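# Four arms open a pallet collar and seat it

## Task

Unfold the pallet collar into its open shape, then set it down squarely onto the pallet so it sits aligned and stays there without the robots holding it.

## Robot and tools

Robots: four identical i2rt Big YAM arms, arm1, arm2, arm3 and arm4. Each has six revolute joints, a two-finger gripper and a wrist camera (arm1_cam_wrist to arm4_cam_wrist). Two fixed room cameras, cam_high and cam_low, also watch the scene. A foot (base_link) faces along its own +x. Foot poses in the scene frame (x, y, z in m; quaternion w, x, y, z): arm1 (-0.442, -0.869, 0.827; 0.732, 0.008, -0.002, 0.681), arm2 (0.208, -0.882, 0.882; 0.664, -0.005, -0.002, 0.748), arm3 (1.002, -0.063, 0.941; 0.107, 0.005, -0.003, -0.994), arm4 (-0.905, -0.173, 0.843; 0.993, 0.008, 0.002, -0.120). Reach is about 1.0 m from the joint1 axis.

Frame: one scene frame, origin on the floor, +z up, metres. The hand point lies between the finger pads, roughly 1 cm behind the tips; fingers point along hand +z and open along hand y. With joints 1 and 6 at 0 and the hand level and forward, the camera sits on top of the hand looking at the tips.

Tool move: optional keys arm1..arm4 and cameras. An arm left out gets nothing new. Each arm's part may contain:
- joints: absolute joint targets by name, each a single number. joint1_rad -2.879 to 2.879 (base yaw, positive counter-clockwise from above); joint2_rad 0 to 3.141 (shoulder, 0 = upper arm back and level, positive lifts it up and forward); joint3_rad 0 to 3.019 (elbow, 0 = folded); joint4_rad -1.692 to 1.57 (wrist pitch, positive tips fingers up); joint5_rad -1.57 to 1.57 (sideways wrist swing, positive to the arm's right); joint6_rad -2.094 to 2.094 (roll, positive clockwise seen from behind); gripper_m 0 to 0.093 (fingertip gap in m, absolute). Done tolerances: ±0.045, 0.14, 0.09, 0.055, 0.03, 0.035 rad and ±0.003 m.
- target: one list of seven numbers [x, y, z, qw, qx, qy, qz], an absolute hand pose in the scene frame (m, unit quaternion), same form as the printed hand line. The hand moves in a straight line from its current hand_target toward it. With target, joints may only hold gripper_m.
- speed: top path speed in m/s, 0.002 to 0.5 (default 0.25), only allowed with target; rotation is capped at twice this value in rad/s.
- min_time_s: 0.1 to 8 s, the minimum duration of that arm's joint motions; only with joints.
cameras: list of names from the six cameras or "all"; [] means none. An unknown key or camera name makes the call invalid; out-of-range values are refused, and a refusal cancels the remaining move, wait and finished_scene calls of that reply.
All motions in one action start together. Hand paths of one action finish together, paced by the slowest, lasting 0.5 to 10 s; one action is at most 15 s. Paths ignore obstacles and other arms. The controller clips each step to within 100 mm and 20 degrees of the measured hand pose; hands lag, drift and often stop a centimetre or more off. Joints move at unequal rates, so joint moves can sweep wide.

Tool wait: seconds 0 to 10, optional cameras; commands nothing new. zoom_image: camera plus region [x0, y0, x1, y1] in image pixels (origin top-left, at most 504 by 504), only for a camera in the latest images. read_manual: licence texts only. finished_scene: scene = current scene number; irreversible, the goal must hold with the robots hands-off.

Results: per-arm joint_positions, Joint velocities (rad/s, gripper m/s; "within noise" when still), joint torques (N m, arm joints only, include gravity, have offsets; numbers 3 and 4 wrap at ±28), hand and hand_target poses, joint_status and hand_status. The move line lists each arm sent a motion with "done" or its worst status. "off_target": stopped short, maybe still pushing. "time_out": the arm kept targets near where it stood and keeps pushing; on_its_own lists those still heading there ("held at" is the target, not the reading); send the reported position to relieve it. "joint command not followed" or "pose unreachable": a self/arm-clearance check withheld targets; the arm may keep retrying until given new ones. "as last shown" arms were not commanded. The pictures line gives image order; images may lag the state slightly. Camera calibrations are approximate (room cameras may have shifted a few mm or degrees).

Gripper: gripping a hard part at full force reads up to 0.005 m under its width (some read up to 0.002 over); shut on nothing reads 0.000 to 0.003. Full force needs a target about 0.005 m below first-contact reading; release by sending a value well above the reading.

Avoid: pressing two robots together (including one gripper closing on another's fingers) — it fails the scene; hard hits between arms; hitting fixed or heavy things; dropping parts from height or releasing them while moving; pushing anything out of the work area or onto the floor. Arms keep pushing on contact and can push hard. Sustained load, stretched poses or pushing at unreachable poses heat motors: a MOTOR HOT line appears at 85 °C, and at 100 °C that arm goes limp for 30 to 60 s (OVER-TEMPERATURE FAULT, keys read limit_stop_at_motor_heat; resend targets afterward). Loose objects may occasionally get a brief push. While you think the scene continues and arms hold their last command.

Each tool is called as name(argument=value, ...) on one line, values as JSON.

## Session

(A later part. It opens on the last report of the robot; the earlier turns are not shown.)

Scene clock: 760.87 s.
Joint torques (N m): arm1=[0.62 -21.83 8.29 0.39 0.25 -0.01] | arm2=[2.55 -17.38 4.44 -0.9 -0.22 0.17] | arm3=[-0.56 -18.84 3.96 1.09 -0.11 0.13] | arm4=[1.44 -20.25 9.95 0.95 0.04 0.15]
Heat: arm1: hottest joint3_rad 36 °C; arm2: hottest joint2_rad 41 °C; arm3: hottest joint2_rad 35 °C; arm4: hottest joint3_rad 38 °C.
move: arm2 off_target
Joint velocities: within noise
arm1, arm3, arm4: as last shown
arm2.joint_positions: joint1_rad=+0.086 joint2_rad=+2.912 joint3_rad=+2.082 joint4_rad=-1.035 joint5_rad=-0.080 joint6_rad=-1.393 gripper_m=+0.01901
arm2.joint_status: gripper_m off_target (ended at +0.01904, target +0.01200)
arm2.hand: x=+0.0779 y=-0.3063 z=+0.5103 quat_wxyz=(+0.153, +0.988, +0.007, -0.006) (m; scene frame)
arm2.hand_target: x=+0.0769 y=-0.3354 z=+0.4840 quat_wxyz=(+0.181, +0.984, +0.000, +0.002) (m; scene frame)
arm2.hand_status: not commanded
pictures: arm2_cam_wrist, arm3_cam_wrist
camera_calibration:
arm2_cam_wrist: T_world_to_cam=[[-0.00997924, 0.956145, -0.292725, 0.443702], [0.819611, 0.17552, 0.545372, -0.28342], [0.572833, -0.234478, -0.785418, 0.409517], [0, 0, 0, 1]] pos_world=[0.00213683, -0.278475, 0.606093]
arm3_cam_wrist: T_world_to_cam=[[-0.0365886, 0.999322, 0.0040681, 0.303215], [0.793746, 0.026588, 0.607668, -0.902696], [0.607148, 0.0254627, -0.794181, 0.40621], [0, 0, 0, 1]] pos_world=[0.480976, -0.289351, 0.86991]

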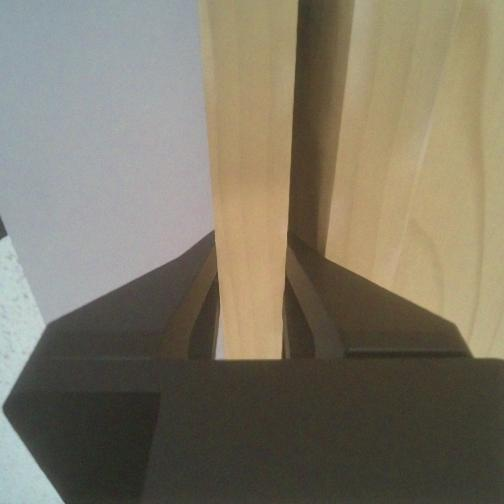

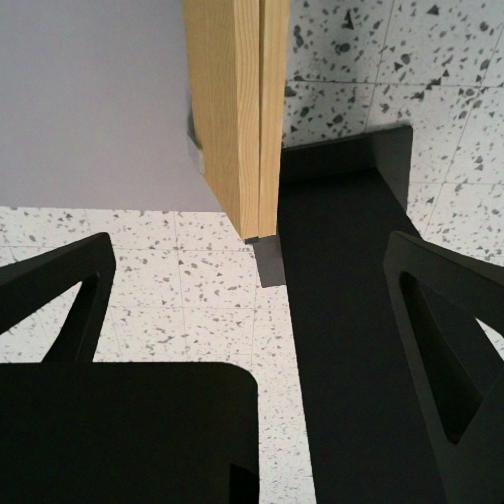

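move(arm2={"target": [0.077, -0.470, 0.494, 0.01745, 0.99985, 0, 0], "speed": 0.08}, cameras=["all"])

Scene clock: 787.90 s.
Joint torques (N m): arm1=[0.73 -22.12 8.27 0.29 0.24 -0.03] | arm2=[3.96 -14.21 -1.63 -1.06 -0.63 0.44] | arm3=[-0.73 -18.73 3.82 0.9 -0.07 0.15] | arm4=[1.44 -20.19 10 0.9 0.05 0.14]
Heat: arm1: hottest joint3_rad 36 °C; arm2: hottest joint2_rad 38 °C; arm3: hottest joint2_rad 35 °C; arm4: hottest joint3_rad 38 °C.
move: arm2 off_target
Joint velocities: within noise
arm1, arm3, arm4: as last shown
arm2.joint_positions: joint1_rad=+0.152 joint2_rad=+2.641 joint3_rad=+1.284 joint4_rad=-0.133 joint5_rad=-0.001 joint6_rad=-1.317 gripper_m=+0.01901
arm2.joint_status: not commanded
arm2.hand: x=+0.0812 y=-0.4133 z=+0.5108 quat_wxyz=(-0.037, +0.999, +0.009, -0.006) (m; scene frame)
arm2.hand_target: x=+0.0794 y=-0.4686 z=+0.4957 quat_wxyz=(+0.017, +1.000, +0.000, +0.002) (m; scene frame)
arm2.hand_status: off_target (0.059 m and 6.4 deg from the pose sent, 0.165 m and 15.6 deg at the start)
pictures: arm1_cam_wrist, arm2_cam_wrist, arm3_cam_wrist, arm4_cam_wrist, cam_high, cam_low
camera_calibration:
arm1_cam_wrist: T_world_to_cam=[[-0.00176321, -0.998233, 0.0594003, -0.354705], [-0.795639, 0.0373834, 0.604617, -0.721372], [-0.605769, -0.0461951, -0.794299, 0.491186], [0, 0, 0, 1]] pos_world=[-0.277032, -0.30442, 0.847371]
arm2_cam_wrist: T_world_to_cam=[[-0.0121008, 0.996361, 0.0843668, 0.370474], [0.821341, -0.038218, 0.569155, -0.368245], [0.570308, 0.0761812, -0.81789, 0.528134], [0, 0, 0, 1]] pos_world=[0.00573839, -0.423434, 0.610288]
arm3_cam_wrist: T_world_to_cam=[[-0.0365886, 0.999322, 0.0040681, 0.303215], [0.793746, 0.026588, 0.607668, -0.902696], [0.607148, 0.0254627, -0.794181, 0.40621], [0, 0, 0, 1]] pos_world=[0.480976, -0.289351, 0.86991]
arm4_cam_wrist: T_world_to_cam=[[0.00171612, -0.999995, -0.0028295, 0.192795], [-0.806982, -0.0030559, 0.590568, -0.844664], [-0.590573, 0.00126987, -0.806983, 0.502667], [0, 0, 0, 1]] pos_world=[-0.385098, 0.189574, 0.905021]

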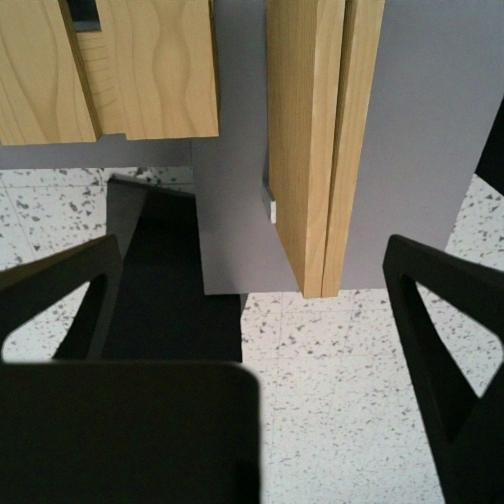

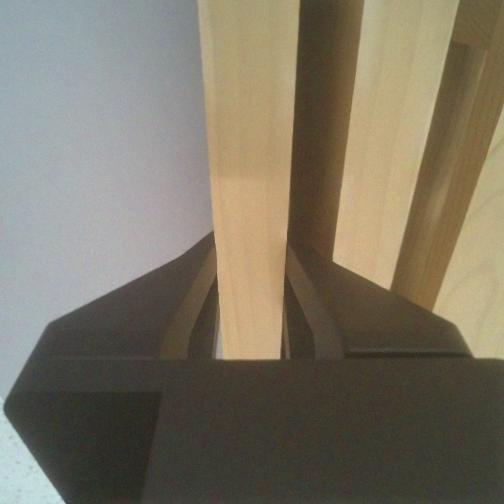

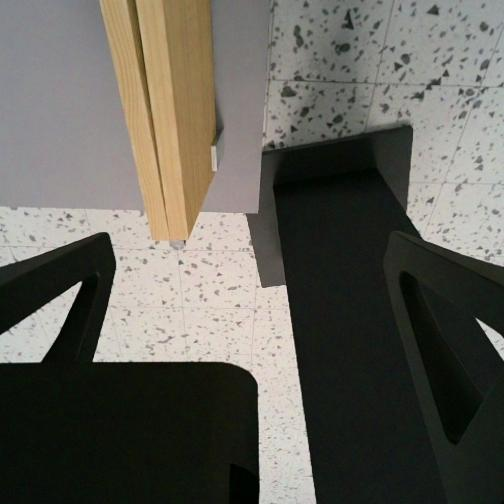

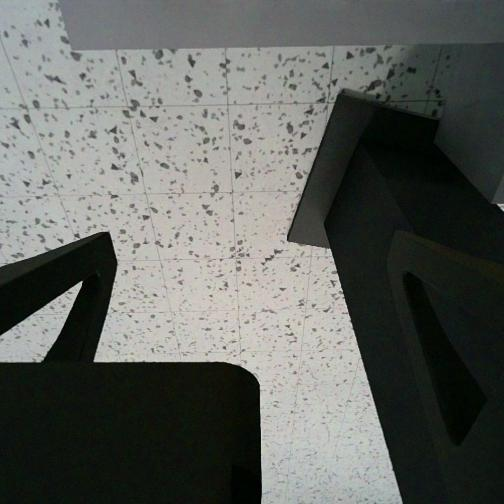

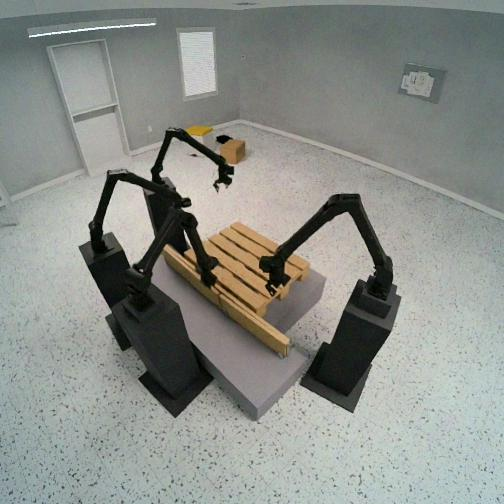

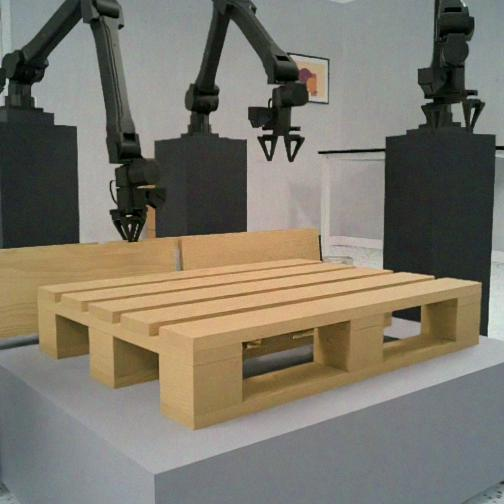

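zoom_image(camera="arm1_cam_wrist", region=[240, 0, 400, 160])

zoom_image(camera="arm1_cam_wrist", region=[240, 160, 400, 320])

zoom_image(camera="arm3_cam_wrist", region=[80, 0, 260, 250])

zoom_image(camera="cam_high", region=[150, 220, 310, 380])

Scaled by 3.150 from the camera's 504x504 image, which has a finer 720x720 frame.

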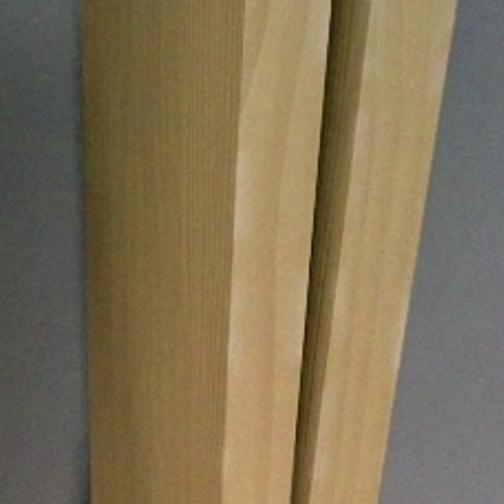

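Scaled by 3.150 from the camera's 504x504 image, which has a finer 720x720 frame.

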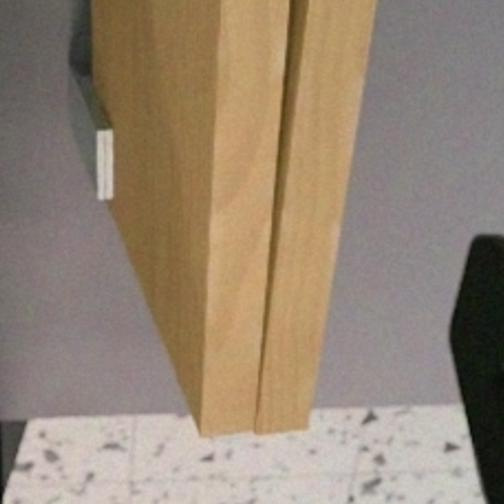

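Scaled by 2.016 from the camera's 504x504 image, which has a finer 720x720 frame.

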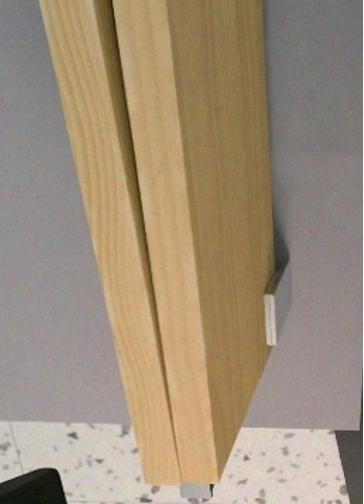

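Scaled by 3.150 from the camera's 504x504 image, which has a finer 720x720 frame.

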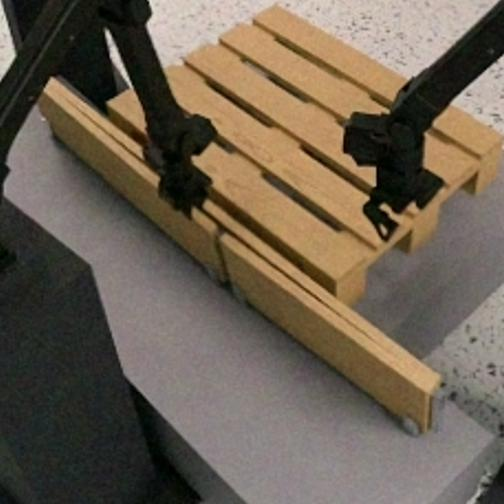

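move(arm1={"joints": {"joint1_rad": -0.225, "joint2_rad": 1.433, "joint3_rad": 0.553, "joint4_rad": -0.691, "joint6_rad": 1.26}, "min_time_s": 2}, arm2={"joints": {"joint4_rad": -0.19}, "min_time_s": 1}, cameras=[])

move(arm4={"joints": {"joint1_rad": -0.094, "joint2_rad": 2.62, "joint3_rad": 1.855, "joint4_rad": -0.82, "joint5_rad": 0, "joint6_rad": -0.387, "gripper_m": 0.04}, "min_time_s": 3}, cameras=["arm1_cam_wrist", "arm2_cam_wrist", "arm4_cam_wrist"])

zoom_image(camera="arm4_cam_wrist", region=[100, 100, 400, 400])

Scene clock: 881.33 s.
Joint torques (N m): arm1=[0.79 -11.11 4.29 0.35 0.23 -0.26] | arm2=[4.31 -14.33 -1.63 -1.94 -0.62 0.44] | arm3=[-0.5 -18.67 3.77 1.09 -0.09 0.15] | arm4=[1.26 -20.31 9.94 0.91 0.03 0.13]
Heat: arm1: hottest joint3_rad 37 °C; arm2: hottest joint2_rad 35 °C; arm3: hottest joint2_rad 36 °C; arm4: hottest joint3_rad 39 °C.
move: arm1 done; arm2 time_out
Joint velocities: within noise
arm1.joint_positions: joint1_rad=-0.218 joint2_rad=+1.452 joint3_rad=+0.559 joint4_rad=-0.703 joint5_rad=-0.003 joint6_rad=+1.272 gripper_m=+0.09397
arm1.joint_status: all done
arm1.hand: x=-0.3625 y=-0.6026 z=+0.7995 quat_wxyz=(+0.009, +0.004, -1.000, +0.005) (m; scene frame)
arm1.hand_target: x=-0.3593 y=-0.6004 z=+0.8031 quat_wxyz=(+0.004, +0.006, -1.000, -0.007) (m; scene frame)
arm1.hand_status: not commanded
arm2.joint_positions: joint1_rad=+0.152 joint2_rad=+2.641 joint3_rad=+1.284 joint4_rad=-0.132 joint5_rad=-0.001 joint6_rad=-1.317 gripper_m=+0.01901
arm2.joint_status: joint4_rad time_out (moved +0.000 of -0.057)
arm2.on_its_own: joint4_rad reads -0.132 and still pushes toward -0.190 since a time_out; joint6_rad reads -1.317 and still pushes toward -1.267 since a time_out
arm2.hand: x=+0.0812 y=-0.4133 z=+0.5108 quat_wxyz=(-0.038, +0.999, +0.009, -0.006) (m; scene frame)
arm2.hand_target: x=+0.0812 y=-0.4742 z=+0.4960 quat_wxyz=(+0.029, +1.000, +0.000, +0.006) (m; scene frame)
arm2.hand_status: not commanded
arm3.joint_positions: joint1_rad=+0.249 joint2_rad=+2.172 joint3_rad=+1.178 joint4_rad=-0.596 joint5_rad=+0.003 joint6_rad=+0.430 gripper_m=+0.09396
arm3.joint_status: not commanded
arm3.hand: x=+0.5605 y=-0.2847 z=+0.7735 quat_wxyz=(+0.003, -1.000, -0.017, -0.013) (m; scene frame)
arm3.hand_target: x=+0.5530 y=-0.2804 z=+0.7763 quat_wxyz=(-0.002, -1.000, -0.001, -0.006) (m; scene frame)
arm3.hand_status: not commanded
arm4.joint_positions: joint1_rad=+0.926 joint2_rad=+2.083 joint3_rad=+1.465 joint4_rad=-0.976 joint5_rad=-0.001 joint6_rad=+0.676 gripper_m=+0.09396
arm4.joint_status: not commanded
arm4.hand: x=-0.4617 y=+0.1901 z=+0.8064 quat_wxyz=(+0.010, +0.005, -1.000, -0.001) (m; scene frame)
arm4.hand_target: x=-0.4505 y=+0.1998 z=+0.8050 quat_wxyz=(+0.001, +0.000, -1.000, -0.008) (m; scene frame)
arm4.hand_status: not commanded
pictures: none
No camera images: "cameras" was empty.

not run: a stop came earlier in this reply.

Scaled by 1.680 from the camera's 504x504 image, which has a finer 720x720 frame.
This view is cut from an older image: the scene may have changed since it was taken.

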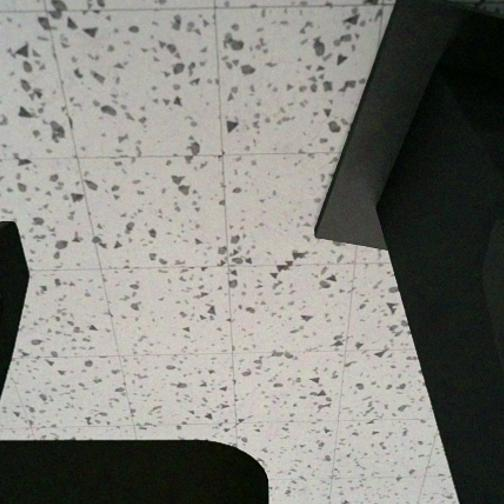

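move(arm4={"joints": {"joint1_rad": -0.094, "joint2_rad": 2.62, "joint3_rad": 1.855, "joint4_rad": -0.82, "joint5_rad": 0, "joint6_rad": -0.387, "gripper_m": 0.04}, "min_time_s": 3}, cameras=["arm1_cam_wrist", "arm2_cam_wrist", "arm4_cam_wrist"])

zoom_image(camera="arm4_cam_wrist", region=[100, 100, 400, 400])

Scene clock: 891.00 s.
Joint torques (N m): arm1=[0.62 -11.16 4.26 0.38 0.21 -0.24] | arm2=[3.96 -14.21 -1.65 -1.95 -0.63 0.45] | arm3=[-0.73 -18.55 3.92 1.07 -0.1 0.17] | arm4=[1.73 -23.41 8.77 0.94 -0.08 -0.11]
Heat: arm1: hottest joint2_rad 36 °C; arm2: hottest joint2_rad 35 °C; arm3: hottest joint2_rad 36 °C; arm4: hottest joint3_rad 39 °C.
move: arm4 done
Joint velocities: within noise
arm1, arm2, arm3: as last shown
arm2.on_its_own: joint4_rad reads -0.132 and still pushes toward -0.190 since a time_out; joint6_rad reads -1.317 and still pushes toward -1.267 since a time_out
arm4.joint_positions: joint1_rad=-0.101 joint2_rad=+2.578 joint3_rad=+1.823 joint4_rad=-0.830 joint5_rad=+0.000 joint6_rad=-0.377 gripper_m=+0.04007
arm4.joint_status: all done
arm4.hand: x=-0.2906 y=-0.3878 z=+0.6041 quat_wxyz=(+0.007, +0.018, -1.000, -0.011) (m; scene frame)
arm4.hand_target: x=-0.2862 y=-0.3846 z=+0.5863 quat_wxyz=(+0.007, +0.026, -1.000, -0.011) (m; scene frame)
arm4.hand_status: not commanded
pictures: arm1_cam_wrist, arm2_cam_wrist, arm4_cam_wrist
camera_calibration:
arm1_cam_wrist: T_world_to_cam=[[-0.0122983, -0.999309, 0.0350777, -0.634098], [-0.795694, 0.0310258, 0.604903, -0.749916], [-0.605574, -0.0204718, -0.795526, 0.532527], [0, 0, 0, 1]] pos_world=[-0.282019, -0.599491, 0.899508]
arm2_cam_wrist: T_world_to_cam=[[-0.0121033, 0.99633, 0.0847314, 0.370129], [0.821397, -0.0384167, 0.569061, -0.368243], [0.570228, 0.0764856, -0.817918, 0.528411], [0, 0, 0, 1]] pos_world=[0.00563837, -0.423334, 0.610388]
arm4_cam_wrist: T_world_to_cam=[[0.0278102, -0.999381, -0.0215509, -0.366724], [-0.809602, -0.0351642, 0.585926, -0.599174], [-0.586321, 0.00115291, -0.810078, 0.444316], [0, 0, 0, 1]] pos_world=[-0.214382, -0.388078, 0.703099]

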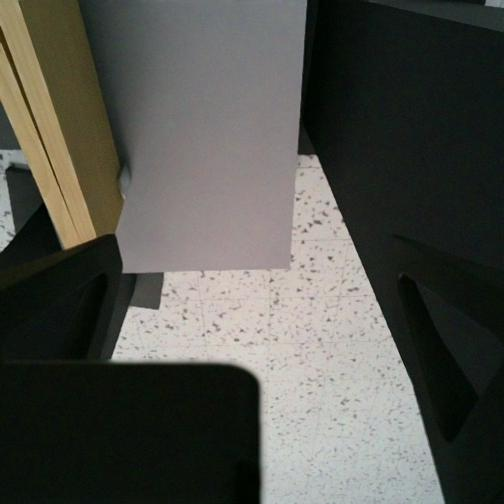

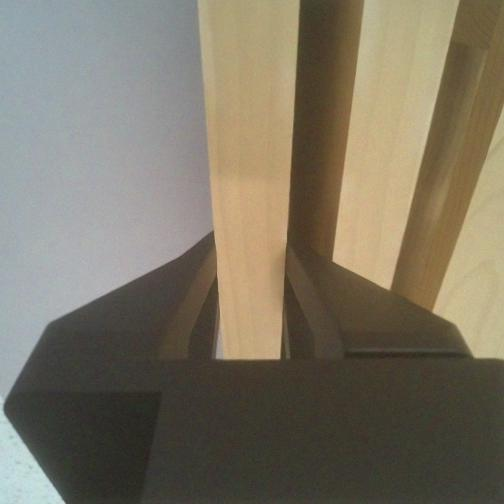

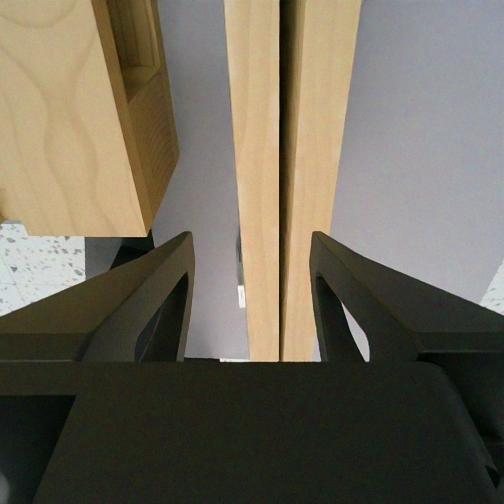

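Scaled by 1.680 from the camera's 504x504 image, which has a finer 720x720 frame.

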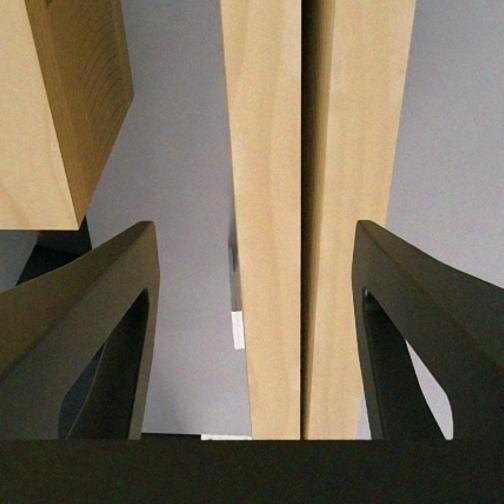

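move(arm4={"joints": {"joint2_rad": 2.762, "joint3_rad": 1.913, "joint4_rad": -0.7236, "joint5_rad": -0.017, "joint6_rad": -0.425, "gripper_m": 0.034}, "min_time_s": 2}, cameras=["arm4_cam_wrist"])

zoom_image(camera="arm4_cam_wrist", region=[150, 150, 350, 350])

Scene clock: 932.90 s.
Joint torques (N m): arm1=[0.73 -11.4 4.33 0.35 0.21 -0.24] | arm2=[4.13 -14.27 -1.63 -1.95 -0.63 0.42] | arm3=[-1.14 -18.96 3.81 1.1 -0.08 0.13] | arm4=[1.85 -23.18 8.38 1.03 -0.14 -0.08]
Heat: arm1: hottest joint2_rad 34 °C; arm2: hottest joint2_rad 35 °C; arm3: hottest joint2_rad 36 °C; arm4: hottest joint3_rad 37 °C.
move: arm4 done
Joint velocities: within noise
arm1, arm2, arm3: as last shown
arm2.on_its_own: joint4_rad reads -0.132 and still pushes toward -0.190 since a time_out; joint6_rad reads -1.317 and still pushes toward -1.267 since a time_out
arm2.hand: x=+0.0812 y=-0.4132 z=+0.5108 quat_wxyz=(-0.038, +0.999, +0.009, -0.006) (m; scene frame)
arm4.joint_positions: joint1_rad=-0.101 joint2_rad=+2.716 joint3_rad=+1.880 joint4_rad=-0.734 joint5_rad=-0.016 joint6_rad=-0.414 gripper_m=+0.03406
arm4.joint_status: all done
arm4.hand: x=-0.2921 y=-0.3832 z=+0.5316 quat_wxyz=(-0.002, +0.036, -0.999, -0.016) (m; scene frame)
arm4.hand_target: x=-0.2908 y=-0.3787 z=+0.5114 quat_wxyz=(-0.001, +0.045, -0.999, -0.016) (m; scene frame)
arm4.hand_status: not commanded
pictures: arm4_cam_wrist
camera_calibration:
arm4_cam_wrist: T_world_to_cam=[[0.0652627, -0.997387, -0.0309951, -0.347033], [-0.818705, -0.0712774, 0.569773, -0.565716], [-0.570493, -0.0118091, -0.821217, 0.390261], [0, 0, 0, 1]] pos_world=[-0.217865, -0.38184, 0.632063]

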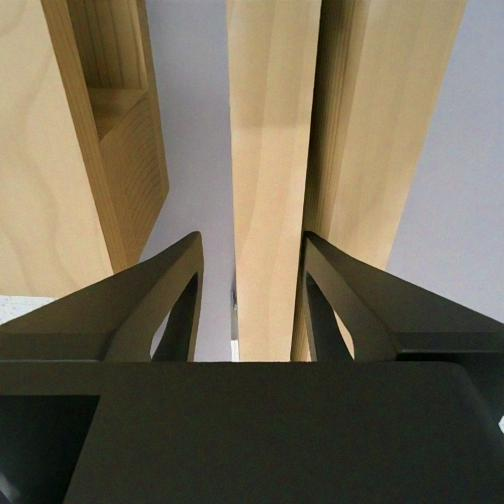

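Scaled by 2.520 from the camera's 504x504 image, which has a finer 720x720 frame.

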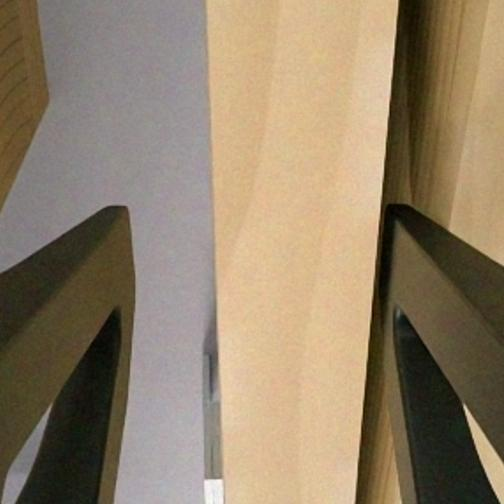

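move(arm4={"joints": {"joint2_rad": 2.795, "joint3_rad": 1.935, "joint4_rad": -0.713, "joint5_rad": -0.007}, "min_time_s": 1.5}, cameras=["arm4_cam_wrist"])

zoom_image(camera="arm4_cam_wrist", region=[150, 150, 350, 350])

Scene clock: 951.17 s.
Joint torques (N m): arm1=[0.56 -11.58 4.26 0.39 0.21 -0.26] | arm2=[4.13 -14.15 -1.62 -1.95 -0.65 0.42] | arm3=[-1.08 -18.78 3.85 1.03 -0.07 0.15] | arm4=[1.67 -22.71 8.29 1.17 0.05 -0.08]
Heat: arm1: hottest joint2_rad 34 °C; arm2: hottest joint2_rad 35 °C; arm3: hottest joint2_rad 36 °C; arm4: hottest joint3_rad 37 °C.
move: arm4 done
Joint velocities: within noise
arm1, arm3: as last shown
arm2.joint_positions: joint1_rad=+0.153 joint2_rad=+2.641 joint3_rad=+1.283 joint4_rad=-0.132 joint5_rad=+0.000 joint6_rad=-1.316 gripper_m=+0.01901
arm2.joint_status: not commanded
arm2.on_its_own: joint4_rad reads -0.132 and still pushes toward -0.190 since a time_out; joint6_rad reads -1.316 and still pushes toward -1.267 since a time_out
arm2.hand: x=+0.0812 y=-0.4135 z=+0.5109 quat_wxyz=(-0.037, +0.999, +0.009, -0.005) (m; scene frame)
arm2.hand_target: x=+0.0812 y=-0.4742 z=+0.4961 quat_wxyz=(+0.028, +1.000, +0.000, +0.006) (m; scene frame)
arm2.hand_status: not commanded
arm4.joint_positions: joint1_rad=-0.098 joint2_rad=+2.742 joint3_rad=+1.904 joint4_rad=-0.726 joint5_rad=-0.011 joint6_rad=-0.415 gripper_m=+0.03406
arm4.joint_status: all done
arm4.hand: x=-0.2886 y=-0.3830 z=+0.5214 quat_wxyz=(-0.004, +0.038, -0.999, -0.012) (m; scene frame)
arm4.hand_target: x=-0.2918 y=-0.3798 z=+0.4965 quat_wxyz=(+0.000, +0.045, -0.999, -0.012) (m; scene frame)
arm4.hand_status: not commanded
pictures: arm4_cam_wrist
camera_calibration:
arm4_cam_wrist: T_world_to_cam=[[0.0686838, -0.997341, -0.0243697, -0.349815], [-0.82086, -0.0703791, 0.566776, -0.555715], [-0.566984, -0.0189242, -0.823511, 0.383384], [0, 0, 0, 1]] pos_world=[-0.214765, -0.38074, 0.622162]

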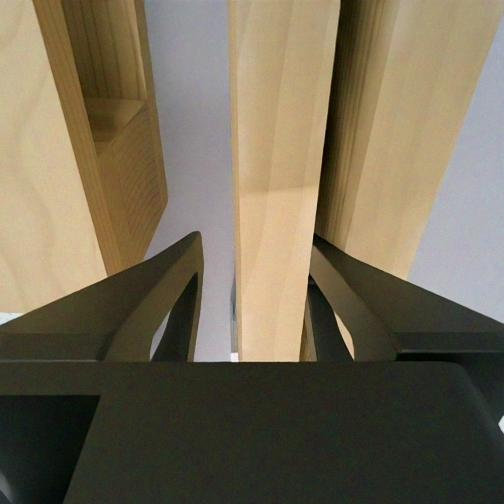

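Scaled by 2.520 from the camera's 504x504 image, which has a finer 720x720 frame.

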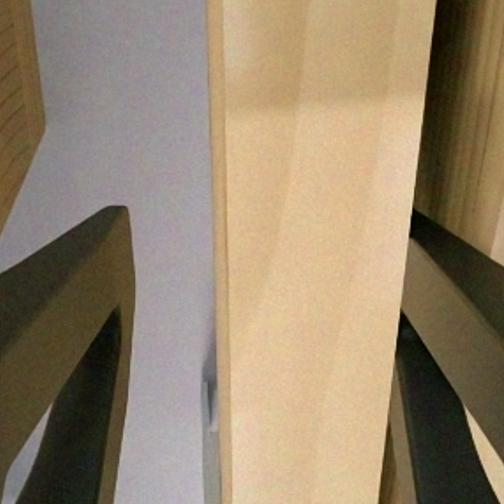

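move(arm4={"joints": {"gripper_m": 0.012}}, cameras=["arm4_cam_wrist"])

Scene clock: 955.17 s.
Joint torques (N m): arm1=[0.5 -11.4 4.3 0.38 0.22 -0.24] | arm2=[3.96 -14.27 -1.55 -1.95 -0.65 0.41] | arm3=[-0.73 -18.37 3.74 1.06 -0.08 0.17] | arm4=[1.79 -22.77 8.17 0.99 0.02 -0.05]
Heat: arm1: hottest joint2_rad 33 °C; arm2: hottest joint2_rad 35 °C; arm3: hottest joint2_rad 36 °C; arm4: hottest joint3_rad 37 °C.
move: arm4 off_target
Joint velocities: within noise
arm1, arm3: as last shown
arm2.joint_positions: joint1_rad=+0.153 joint2_rad=+2.640 joint3_rad=+1.282 joint4_rad=-0.132 joint5_rad=+0.000 joint6_rad=-1.313 gripper_m=+0.01901
arm2.joint_status: not commanded
arm2.on_its_own: joint4_rad reads -0.132 and still pushes toward -0.190 since a time_out; joint6_rad reads -1.313 and still pushes toward -1.267 since a time_out
arm2.hand: x=+0.0811 y=-0.4141 z=+0.5110 quat_wxyz=(-0.037, +0.999, +0.008, -0.005) (m; scene frame)
arm2.hand_target: x=+0.0813 y=-0.4742 z=+0.4961 quat_wxyz=(+0.029, +1.000, +0.000, +0.006) (m; scene frame)
arm2.hand_status: not commanded
arm4.joint_positions: joint1_rad=-0.100 joint2_rad=+2.744 joint3_rad=+1.905 joint4_rad=-0.722 joint5_rad=-0.011 joint6_rad=-0.416 gripper_m=+0.01953
arm4.joint_status: gripper_m off_target (ended at +0.01956, target +0.01200)
arm4.hand: x=-0.2877 y=-0.3850 z=+0.5212 quat_wxyz=(-0.006, +0.037, -0.999, -0.011) (m; scene frame)
arm4.hand_target: x=-0.2920 y=-0.3798 z=+0.4963 quat_wxyz=(+0.000, +0.045, -0.999, -0.012) (m; scene frame)
arm4.hand_status: not commanded
pictures: arm4_cam_wrist
camera_calibration:
arm4_cam_wrist: T_world_to_cam=[[0.0675952, -0.997468, -0.0221135, -0.353425], [-0.823527, -0.0682926, 0.563152, -0.553013], [-0.563236, -0.0198553, -0.826057, 0.385738], [0, 0, 0, 1]] pos_world=[-0.214269, -0.382637, 0.622257]

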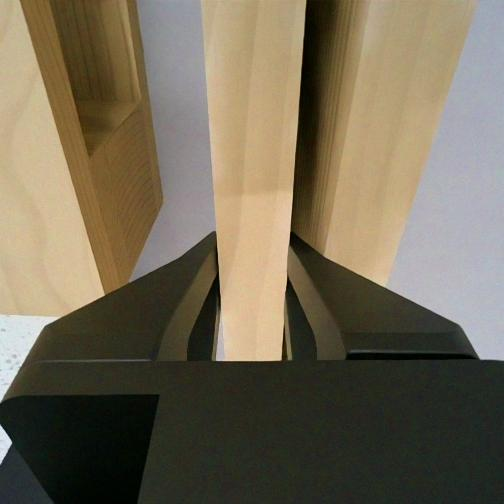

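move(arm2={"target": [0.111, -0.605, 0.500, 0.0175, 0.9998, 0.005, 0], "speed": 0.05}, arm4={"joints": {"joint6_rad": -0.78}, "min_time_s": 2.8}, cameras=["all"])

Scene clock: 1012.60 s.
Joint torques (N m): arm1=[0.67 -10.99 4.34 0.38 0.22 -0.24] | arm2=[3.55 -9.58 -5.39 -0.18 -0.14 -0.16] | arm3=[-1.03 -19.25 3.81 1.01 -0.11 0.14] | arm4=[2.67 -23.47 7.45 0.66 -0.42 -0.83]
Heat: arm1: hottest joint2_rad 32 °C; arm2: hottest joint2_rad 36 °C; arm3: hottest joint2_rad 36 °C; arm4: hottest joint3_rad 37 °C.
move: arm2 off_target; arm4 time_out
Joint velocities: within noise
arm1, arm3: as last shown
arm2.joint_positions: joint1_rad=+0.186 joint2_rad=+2.624 joint3_rad=+0.935 joint4_rad=+0.204 joint5_rad=-0.018 joint6_rad=-1.233 gripper_m=+0.01902
arm2.joint_status: not commanded
arm2.hand: x=+0.1008 y=-0.5396 z=+0.5118 quat_wxyz=(-0.037, +0.999, -0.016, -0.017) (m; scene frame)
arm2.hand_target: x=+0.1128 y=-0.6026 z=+0.5032 quat_wxyz=(+0.018, +1.000, +0.005, +0.000) (m; scene frame)
arm2.hand_status: off_target (0.067 m and 6.9 deg from the pose sent, 0.193 m and 6.3 deg at the start; pose on its path clipped on 58 of 140 steps)
arm4.joint_positions: joint1_rad=-0.111 joint2_rad=+2.746 joint3_rad=+1.916 joint4_rad=-0.711 joint5_rad=+0.002 joint6_rad=-0.696 gripper_m=+0.01953
arm4.joint_status: joint6_rad time_out (moved -0.281 of -0.364)
arm4.on_its_own: joint6_rad reads -0.696 and still pushes toward -0.780 since a time_out
arm4.hand: x=-0.2842 y=-0.3962 z=+0.5220 quat_wxyz=(-0.013, +0.172, -0.985, +0.000) (m; scene frame)
arm4.hand_target: x=-0.2919 y=-0.3800 z=+0.4964 quat_wxyz=(-0.002, +0.221, -0.975, -0.012) (m; scene frame)
arm4.hand_status: not commanded
pictures: arm1_cam_wrist, arm2_cam_wrist, arm3_cam_wrist, arm4_cam_wrist, cam_high, cam_low
camera_calibration:
arm1_cam_wrist: T_world_to_cam=[[-0.0122983, -0.999309, 0.0350777, -0.634098], [-0.795694, 0.0310258, 0.604903, -0.749916], [-0.605574, -0.0204718, -0.795526, 0.532527], [0, 0, 0, 1]] pos_world=[-0.282019, -0.599491, 0.899508]
arm2_cam_wrist: T_world_to_cam=[[0.0384859, 0.995875, 0.082166, 0.492119], [0.832052, -0.0774724, 0.54926, -0.401823], [0.55336, 0.0472276, -0.831602, 0.520486], [0, 0, 0, 1]] pos_world=[0.0273815, -0.545801, 0.613107]
arm3_cam_wrist: T_world_to_cam=[[-0.0365886, 0.999322, 0.0040681, 0.303215], [0.793746, 0.026588, 0.607668, -0.902696], [0.607148, 0.0254627, -0.794181, 0.40621], [0, 0, 0, 1]] pos_world=[0.480976, -0.289351, 0.86991]
arm4_cam_wrist: T_world_to_cam=[[0.331002, -0.94362, 0.00430215, -0.282354], [-0.786619, -0.273406, 0.553606, -0.617178], [-0.521217, -0.186629, -0.832768, 0.337513], [0, 0, 0, 1]] pos_world=[-0.216106, -0.372185, 0.623958]

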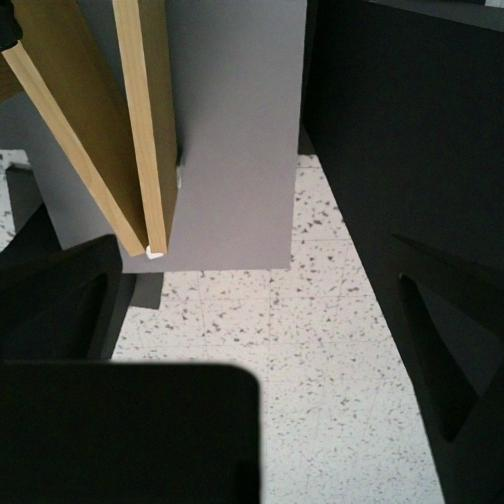

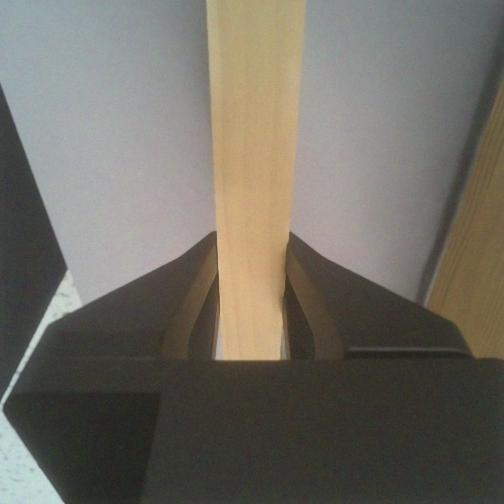

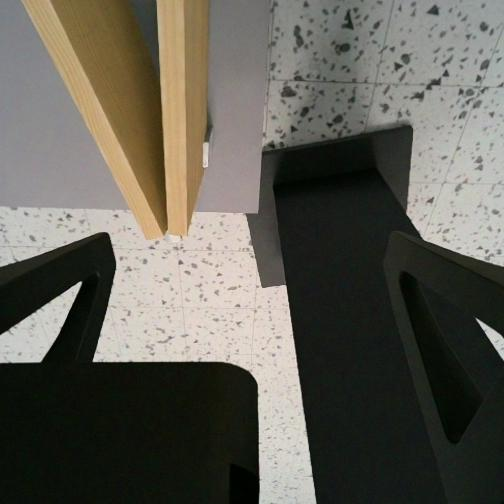

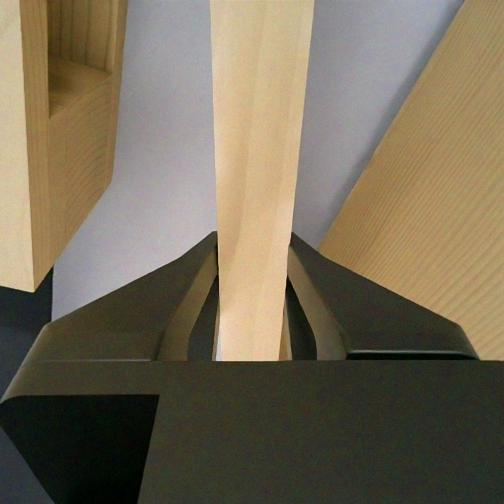

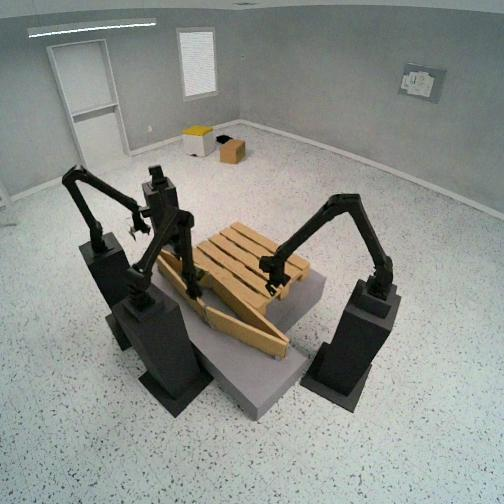

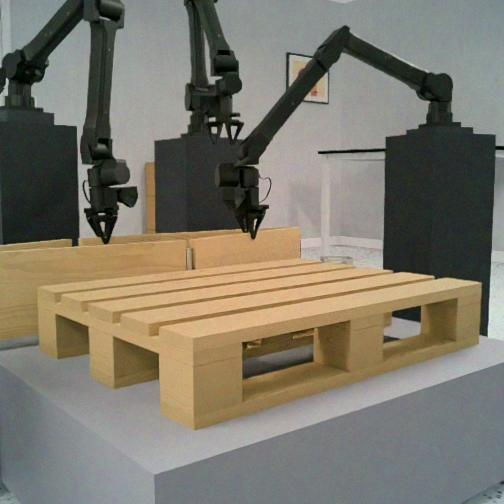

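move(arm3={"joints": {"joint1_rad": 0.458, "joint2_rad": 2.72, "joint3_rad": 1.725, "joint4_rad": -0.565, "joint5_rad": 0, "joint6_rad": 0.42, "gripper_m": 0.05}, "min_time_s": 2.5}, cameras=["arm3_cam_wrist"])

zoom_image(camera="arm3_cam_wrist", region=[100, 100, 400, 400])

Scene clock: 1043.97 s.
Joint torques (N m): arm1=[0.67 -11.28 4.29 0.36 0.2 -0.25] | arm2=[3.6 -9.82 -5.44 -0.17 -0.16 -0.15] | arm3=[1.44 -21.95 6.16 0.96 -0.09 -0.13] | arm4=[2.84 -23.41 7.42 0.64 -0.43 -0.83]
Heat: arm1: hottest joint2_rad 32 °C; arm2: hottest joint2_rad 35 °C; arm3: hottest joint2_rad 36 °C; arm4: hottest joint3_rad 37 °C.
move: arm3 done
Joint velocities: within noise
arm1, arm2, arm4: as last shown
arm3.joint_positions: joint1_rad=+0.445 joint2_rad=+2.716 joint3_rad=+1.691 joint4_rad=-0.577 joint5_rad=+0.003 joint6_rad=+0.430 gripper_m=+0.05013
arm3.joint_status: all done
arm3.hand: x=+0.5435 y=-0.4233 z=+0.5884 quat_wxyz=(+0.006, -0.993, -0.115, -0.018) (m; scene frame)
arm3.hand_target: x=+0.5323 y=-0.4423 z=+0.5928 quat_wxyz=(-0.006, -0.992, -0.126, -0.001) (m; scene frame)
arm3.hand_status: not commanded
arm4.on_its_own: joint6_rad reads -0.696 and still pushes toward -0.780 since a time_out
pictures: arm3_cam_wrist
camera_calibration:
arm3_cam_wrist: T_world_to_cam=[[-0.231484, 0.972818, 0.00628071, 0.535338], [0.767696, 0.178702, 0.615393, -0.699054], [0.597543, 0.147275, -0.788195, 0.326277], [0, 0, 0, 1]] pos_world=[0.465619, -0.443917, 0.684001]

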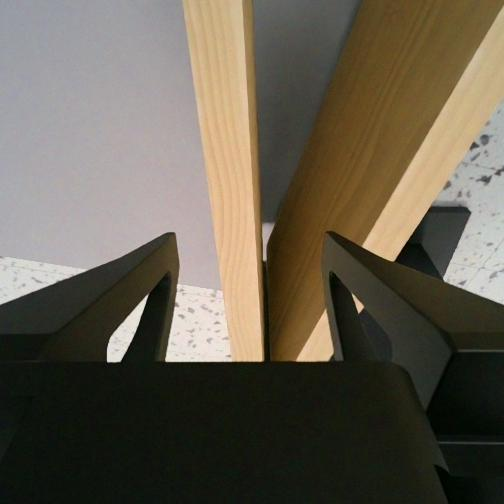

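Scaled by 1.680 from the camera's 504x504 image, which has a finer 720x720 frame.

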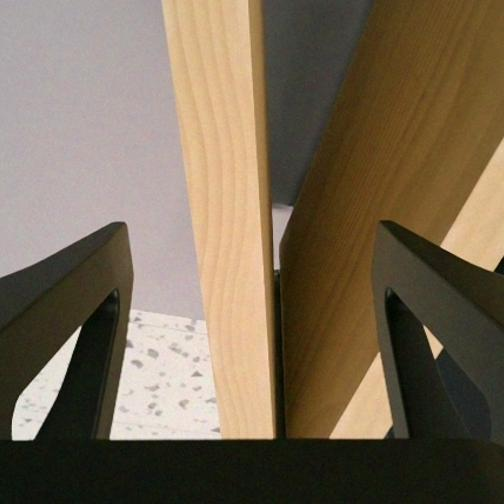

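move(arm3={"joints": {"joint1_rad": 0.471, "joint2_rad": 2.90, "joint3_rad": 1.853, "joint4_rad": -0.481, "joint5_rad": 0, "joint6_rad": 0.36, "gripper_m": 0.05}, "min_time_s": 2}, cameras=["arm3_cam_wrist"])

Scene clock: 1076.60 s.
Joint torques (N m): arm1=[0.44 -11.34 4.27 0.42 0.21 -0.25] | arm2=[3.6 -9.82 -5.35 -0.17 -0.15 -0.17] | arm3=[2.14 -21.6 5.96 1.02 -0.08 -0.19] | arm4=[2.67 -23.18 7.45 0.62 -0.42 -0.83]
Heat: arm1: hottest joint2_rad 32 °C; arm2: hottest joint2_rad 34 °C; arm3: hottest joint2_rad 35 °C; arm4: hottest joint3_rad 37 °C.
move: arm3 done
Joint velocities: within noise
arm1, arm2, arm4: as last shown
arm3.joint_positions: joint1_rad=+0.454 joint2_rad=+2.893 joint3_rad=+1.817 joint4_rad=-0.493 joint5_rad=+0.003 joint6_rad=+0.377 gripper_m=+0.05013
arm3.joint_status: all done
arm3.hand: x=+0.5460 y=-0.4287 z=+0.5115 quat_wxyz=(-0.002, -0.989, -0.145, -0.004) (m; scene frame)
arm3.hand_target: x=+0.5367 y=-0.4496 z=+0.5146 quat_wxyz=(-0.014, -0.987, -0.162, +0.014) (m; scene frame)
arm3.hand_status: not commanded
arm4.on_its_own: joint6_rad reads -0.696 and still pushes toward -0.780 since a time_out
pictures: arm3_cam_wrist
camera_calibration:
arm3_cam_wrist: T_world_to_cam=[[-0.2901, 0.956967, -0.00743616, 0.573805], [0.770119, 0.238057, 0.591815, -0.616451], [0.568118, 0.165959, -0.80604, 0.298185], [0, 0, 0, 1]] pos_world=[0.471797, -0.451848, 0.609441]

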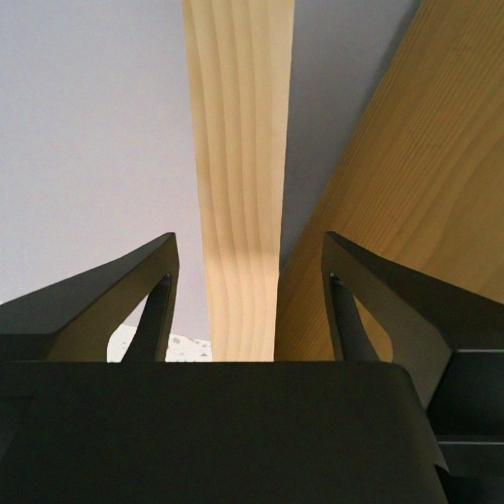

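move(arm3={"joints": {"gripper_m": 0.01}}, cameras=["arm3_cam_wrist"])

Scene clock: 1150.27 s.
Joint torques (N m): arm1=[0.85 -11.28 4.31 0.46 0.24 -0.23] | arm2=[3.43 -9.82 -5.35 -0.21 -0.15 -0.18] | arm3=[1.08 -21.77 5.87 0.98 -0.15 -0.22] | arm4=[2.67 -23.36 7.47 0.62 -0.43 -0.8]
Heat: arm1: hottest joint2_rad 31 °C; arm2: hottest joint2_rad 34 °C; arm3: hottest joint2_rad 36 °C; arm4: hottest joint3_rad 37 °C.
move: arm3 off_target
Joint velocities: within noise
arm1.joint_positions: joint1_rad=-0.218 joint2_rad=+1.452 joint3_rad=+0.559 joint4_rad=-0.703 joint5_rad=-0.003 joint6_rad=+1.272 gripper_m=+0.09397
arm1.joint_status: not commanded
arm1.hand: x=-0.3625 y=-0.6026 z=+0.7995 quat_wxyz=(+0.009, +0.004, -1.000, +0.005) (m; scene frame)
arm1.hand_target: x=-0.3593 y=-0.6004 z=+0.8031 quat_wxyz=(+0.004, +0.006, -1.000, -0.007) (m; scene frame)
arm1.hand_status: not commanded
arm2.joint_positions: joint1_rad=+0.186 joint2_rad=+2.624 joint3_rad=+0.934 joint4_rad=+0.204 joint5_rad=-0.018 joint6_rad=-1.232 gripper_m=+0.01902
arm2.joint_status: not commanded
arm2.hand: x=+0.1011 y=-0.5404 z=+0.5118 quat_wxyz=(-0.036, +0.999, -0.016, -0.017) (m; scene frame)
arm2.hand_target: x=+0.1129 y=-0.6026 z=+0.5033 quat_wxyz=(+0.018, +1.000, +0.005, +0.000) (m; scene frame)
arm2.hand_status: not commanded
arm3.joint_positions: joint1_rad=+0.458 joint2_rad=+2.894 joint3_rad=+1.818 joint4_rad=-0.492 joint5_rad=+0.005 joint6_rad=+0.378 gripper_m=+0.01924
arm3.joint_status: gripper_m off_target (ended at +0.01927, target +0.01000)
arm3.hand: x=+0.5468 y=-0.4309 z=+0.5114 quat_wxyz=(-0.002, -0.989, -0.147, -0.003) (m; scene frame)
arm3.hand_target: x=+0.5370 y=-0.4495 z=+0.5144 quat_wxyz=(-0.014, -0.987, -0.162, +0.013) (m; scene frame)
arm3.hand_status: not commanded
arm4.joint_positions: joint1_rad=-0.111 joint2_rad=+2.746 joint3_rad=+1.916 joint4_rad=-0.711 joint5_rad=+0.002 joint6_rad=-0.698 gripper_m=+0.01952
arm4.joint_status: not commanded
arm4.on_its_own: joint6_rad reads -0.698 and still pushes toward -0.780 since a time_out
arm4.hand: x=-0.2842 y=-0.3961 z=+0.5220 quat_wxyz=(-0.013, +0.172, -0.985, +0.000) (m; scene frame)
arm4.hand_target: x=-0.2919 y=-0.3799 z=+0.4964 quat_wxyz=(-0.002, +0.221, -0.975, -0.012) (m; scene frame)
arm4.hand_status: not commanded
pictures: arm3_cam_wrist
camera_calibration:
arm3_cam_wrist: T_world_to_cam=[[-0.294089, 0.955759, -0.00607351, 0.577149], [0.770833, 0.240935, 0.589717, -0.61451], [0.565091, 0.168748, -0.807587, 0.301574], [0, 0, 0, 1]] pos_world=[0.473002, -0.454448, 0.60944]

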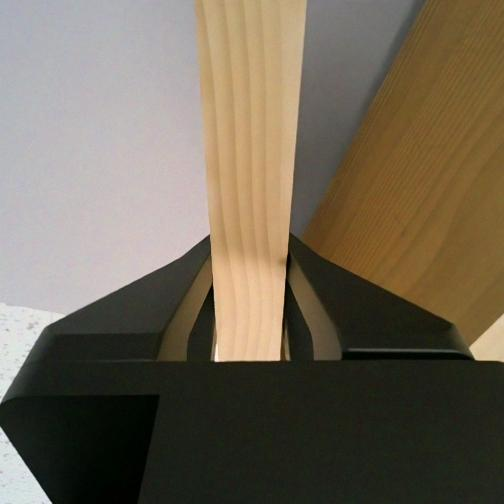

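move(arm2={"target": [0.105, -0.560, 0.558, 0.018, 0.9998, -0.012, 0], "speed": 0.05}, arm3={"target": [0.537, -0.4495, 0.569, -0.012, -0.9875, -0.156, 0.010], "speed": 0.05}, arm4={"target": [-0.2919, -0.3799, 0.554, -0.003, 0.190, -0.982, -0.006], "speed": 0.05}, cameras=["cam_high", "cam_low", "arm1_cam_wrist"])

Scene clock: 1161.20 s.
Joint torques (N m): arm1=[0.73 -11.22 4.36 0.32 0.22 -0.24] | arm2=[2.02 -18.55 -4.38 -1.69 -0.02 -0.22] | arm3=[1.44 -29.16 1.44 -0.87 0.21 0.23] | arm4=[2.02 -32.56 3.29 -1.61 -0.61 -0.04]
Heat: arm1: hottest joint2_rad 31 °C; arm2: hottest joint2_rad 34 °C; arm3: hottest joint2_rad 36 °C; arm4: hottest joint3_rad 36 °C.
move: arm2 off_target; arm3 off_target; arm4 off_target
Joint velocities: within noise
arm1: as last shown
arm2.joint_positions: joint1_rad=+0.186 joint2_rad=+2.576 joint3_rad=+0.929 joint4_rad=+0.066 joint5_rad=-0.022 joint6_rad=-1.215 gripper_m=+0.01901
arm2.joint_status: not commanded
arm2.hand: x=+0.1045 y=-0.5540 z=+0.5267 quat_wxyz=(+0.010, +1.000, -0.026, -0.003) (m; scene frame)
arm2.hand_target: x=+0.1052 y=-0.5605 z=+0.5546 quat_wxyz=(+0.018, +1.000, -0.012, +0.000) (m; scene frame)
arm2.hand_status: off_target (0.032 m and 1.8 deg from the pose sent, 0.050 m and 6.5 deg at the start)
arm3.joint_positions: joint1_rad=+0.459 joint2_rad=+2.858 joint3_rad=+1.779 joint4_rad=-0.473 joint5_rad=-0.005 joint6_rad=+0.350 gripper_m=+0.01924
arm3.joint_status: not commanded
arm3.hand: x=+0.5466 y=-0.4334 z=+0.5244 quat_wxyz=(-0.010, -0.987, -0.161, +0.002) (m; scene frame)
arm3.hand_target: x=+0.5369 y=-0.4496 z=+0.5657 quat_wxyz=(-0.012, -0.988, -0.156, +0.010) (m; scene frame)
arm3.hand_status: off_target (0.048 m and 1.1 deg from the pose sent, 0.061 m and 2.1 deg at the start)
arm4.joint_positions: joint1_rad=-0.101 joint2_rad=+2.727 joint3_rad=+1.875 joint4_rad=-0.675 joint5_rad=+0.016 joint6_rad=-0.707 gripper_m=+0.01936
arm4.joint_status: not commanded
arm4.hand: x=-0.2866 y=-0.3915 z=+0.5242 quat_wxyz=(-0.016, +0.181, -0.983, +0.010) (m; scene frame)
arm4.hand_target: x=-0.2911 y=-0.3804 z=+0.5521 quat_wxyz=(-0.003, +0.190, -0.982, -0.006) (m; scene frame)
arm4.hand_status: off_target (0.032 m and 2.6 deg from the pose sent, 0.037 m and 2.4 deg at the start)
pictures: arm1_cam_wrist, cam_high, cam_low
camera_calibration:
arm1_cam_wrist: T_world_to_cam=[[-0.0122983, -0.999309, 0.0350777, -0.634098], [-0.795694, 0.0310258, 0.604903, -0.749916], [-0.605574, -0.0204718, -0.795526, 0.532527], [0, 0, 0, 1]] pos_world=[-0.282019, -0.599491, 0.899508]

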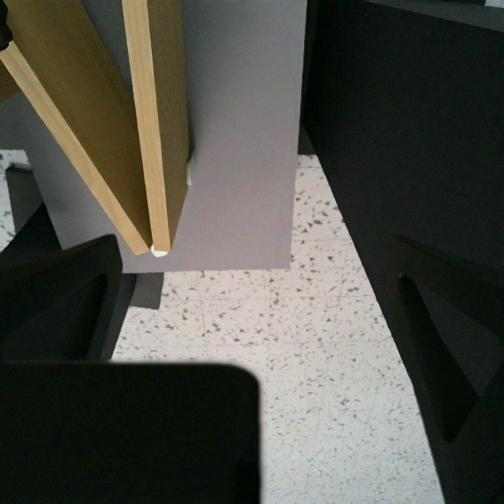

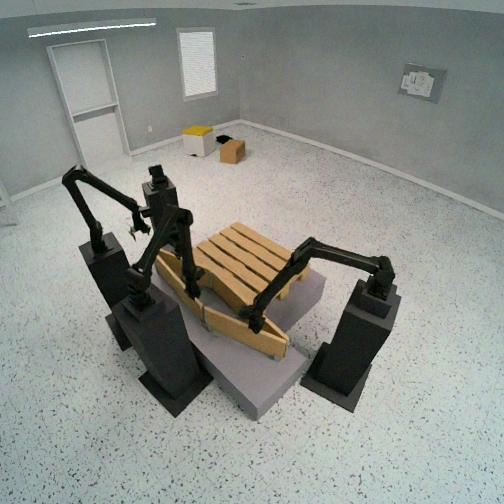

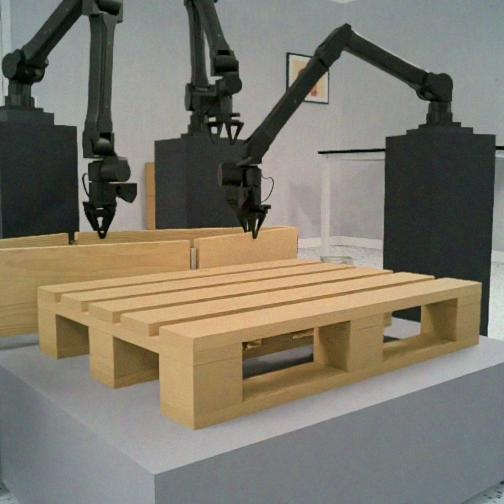

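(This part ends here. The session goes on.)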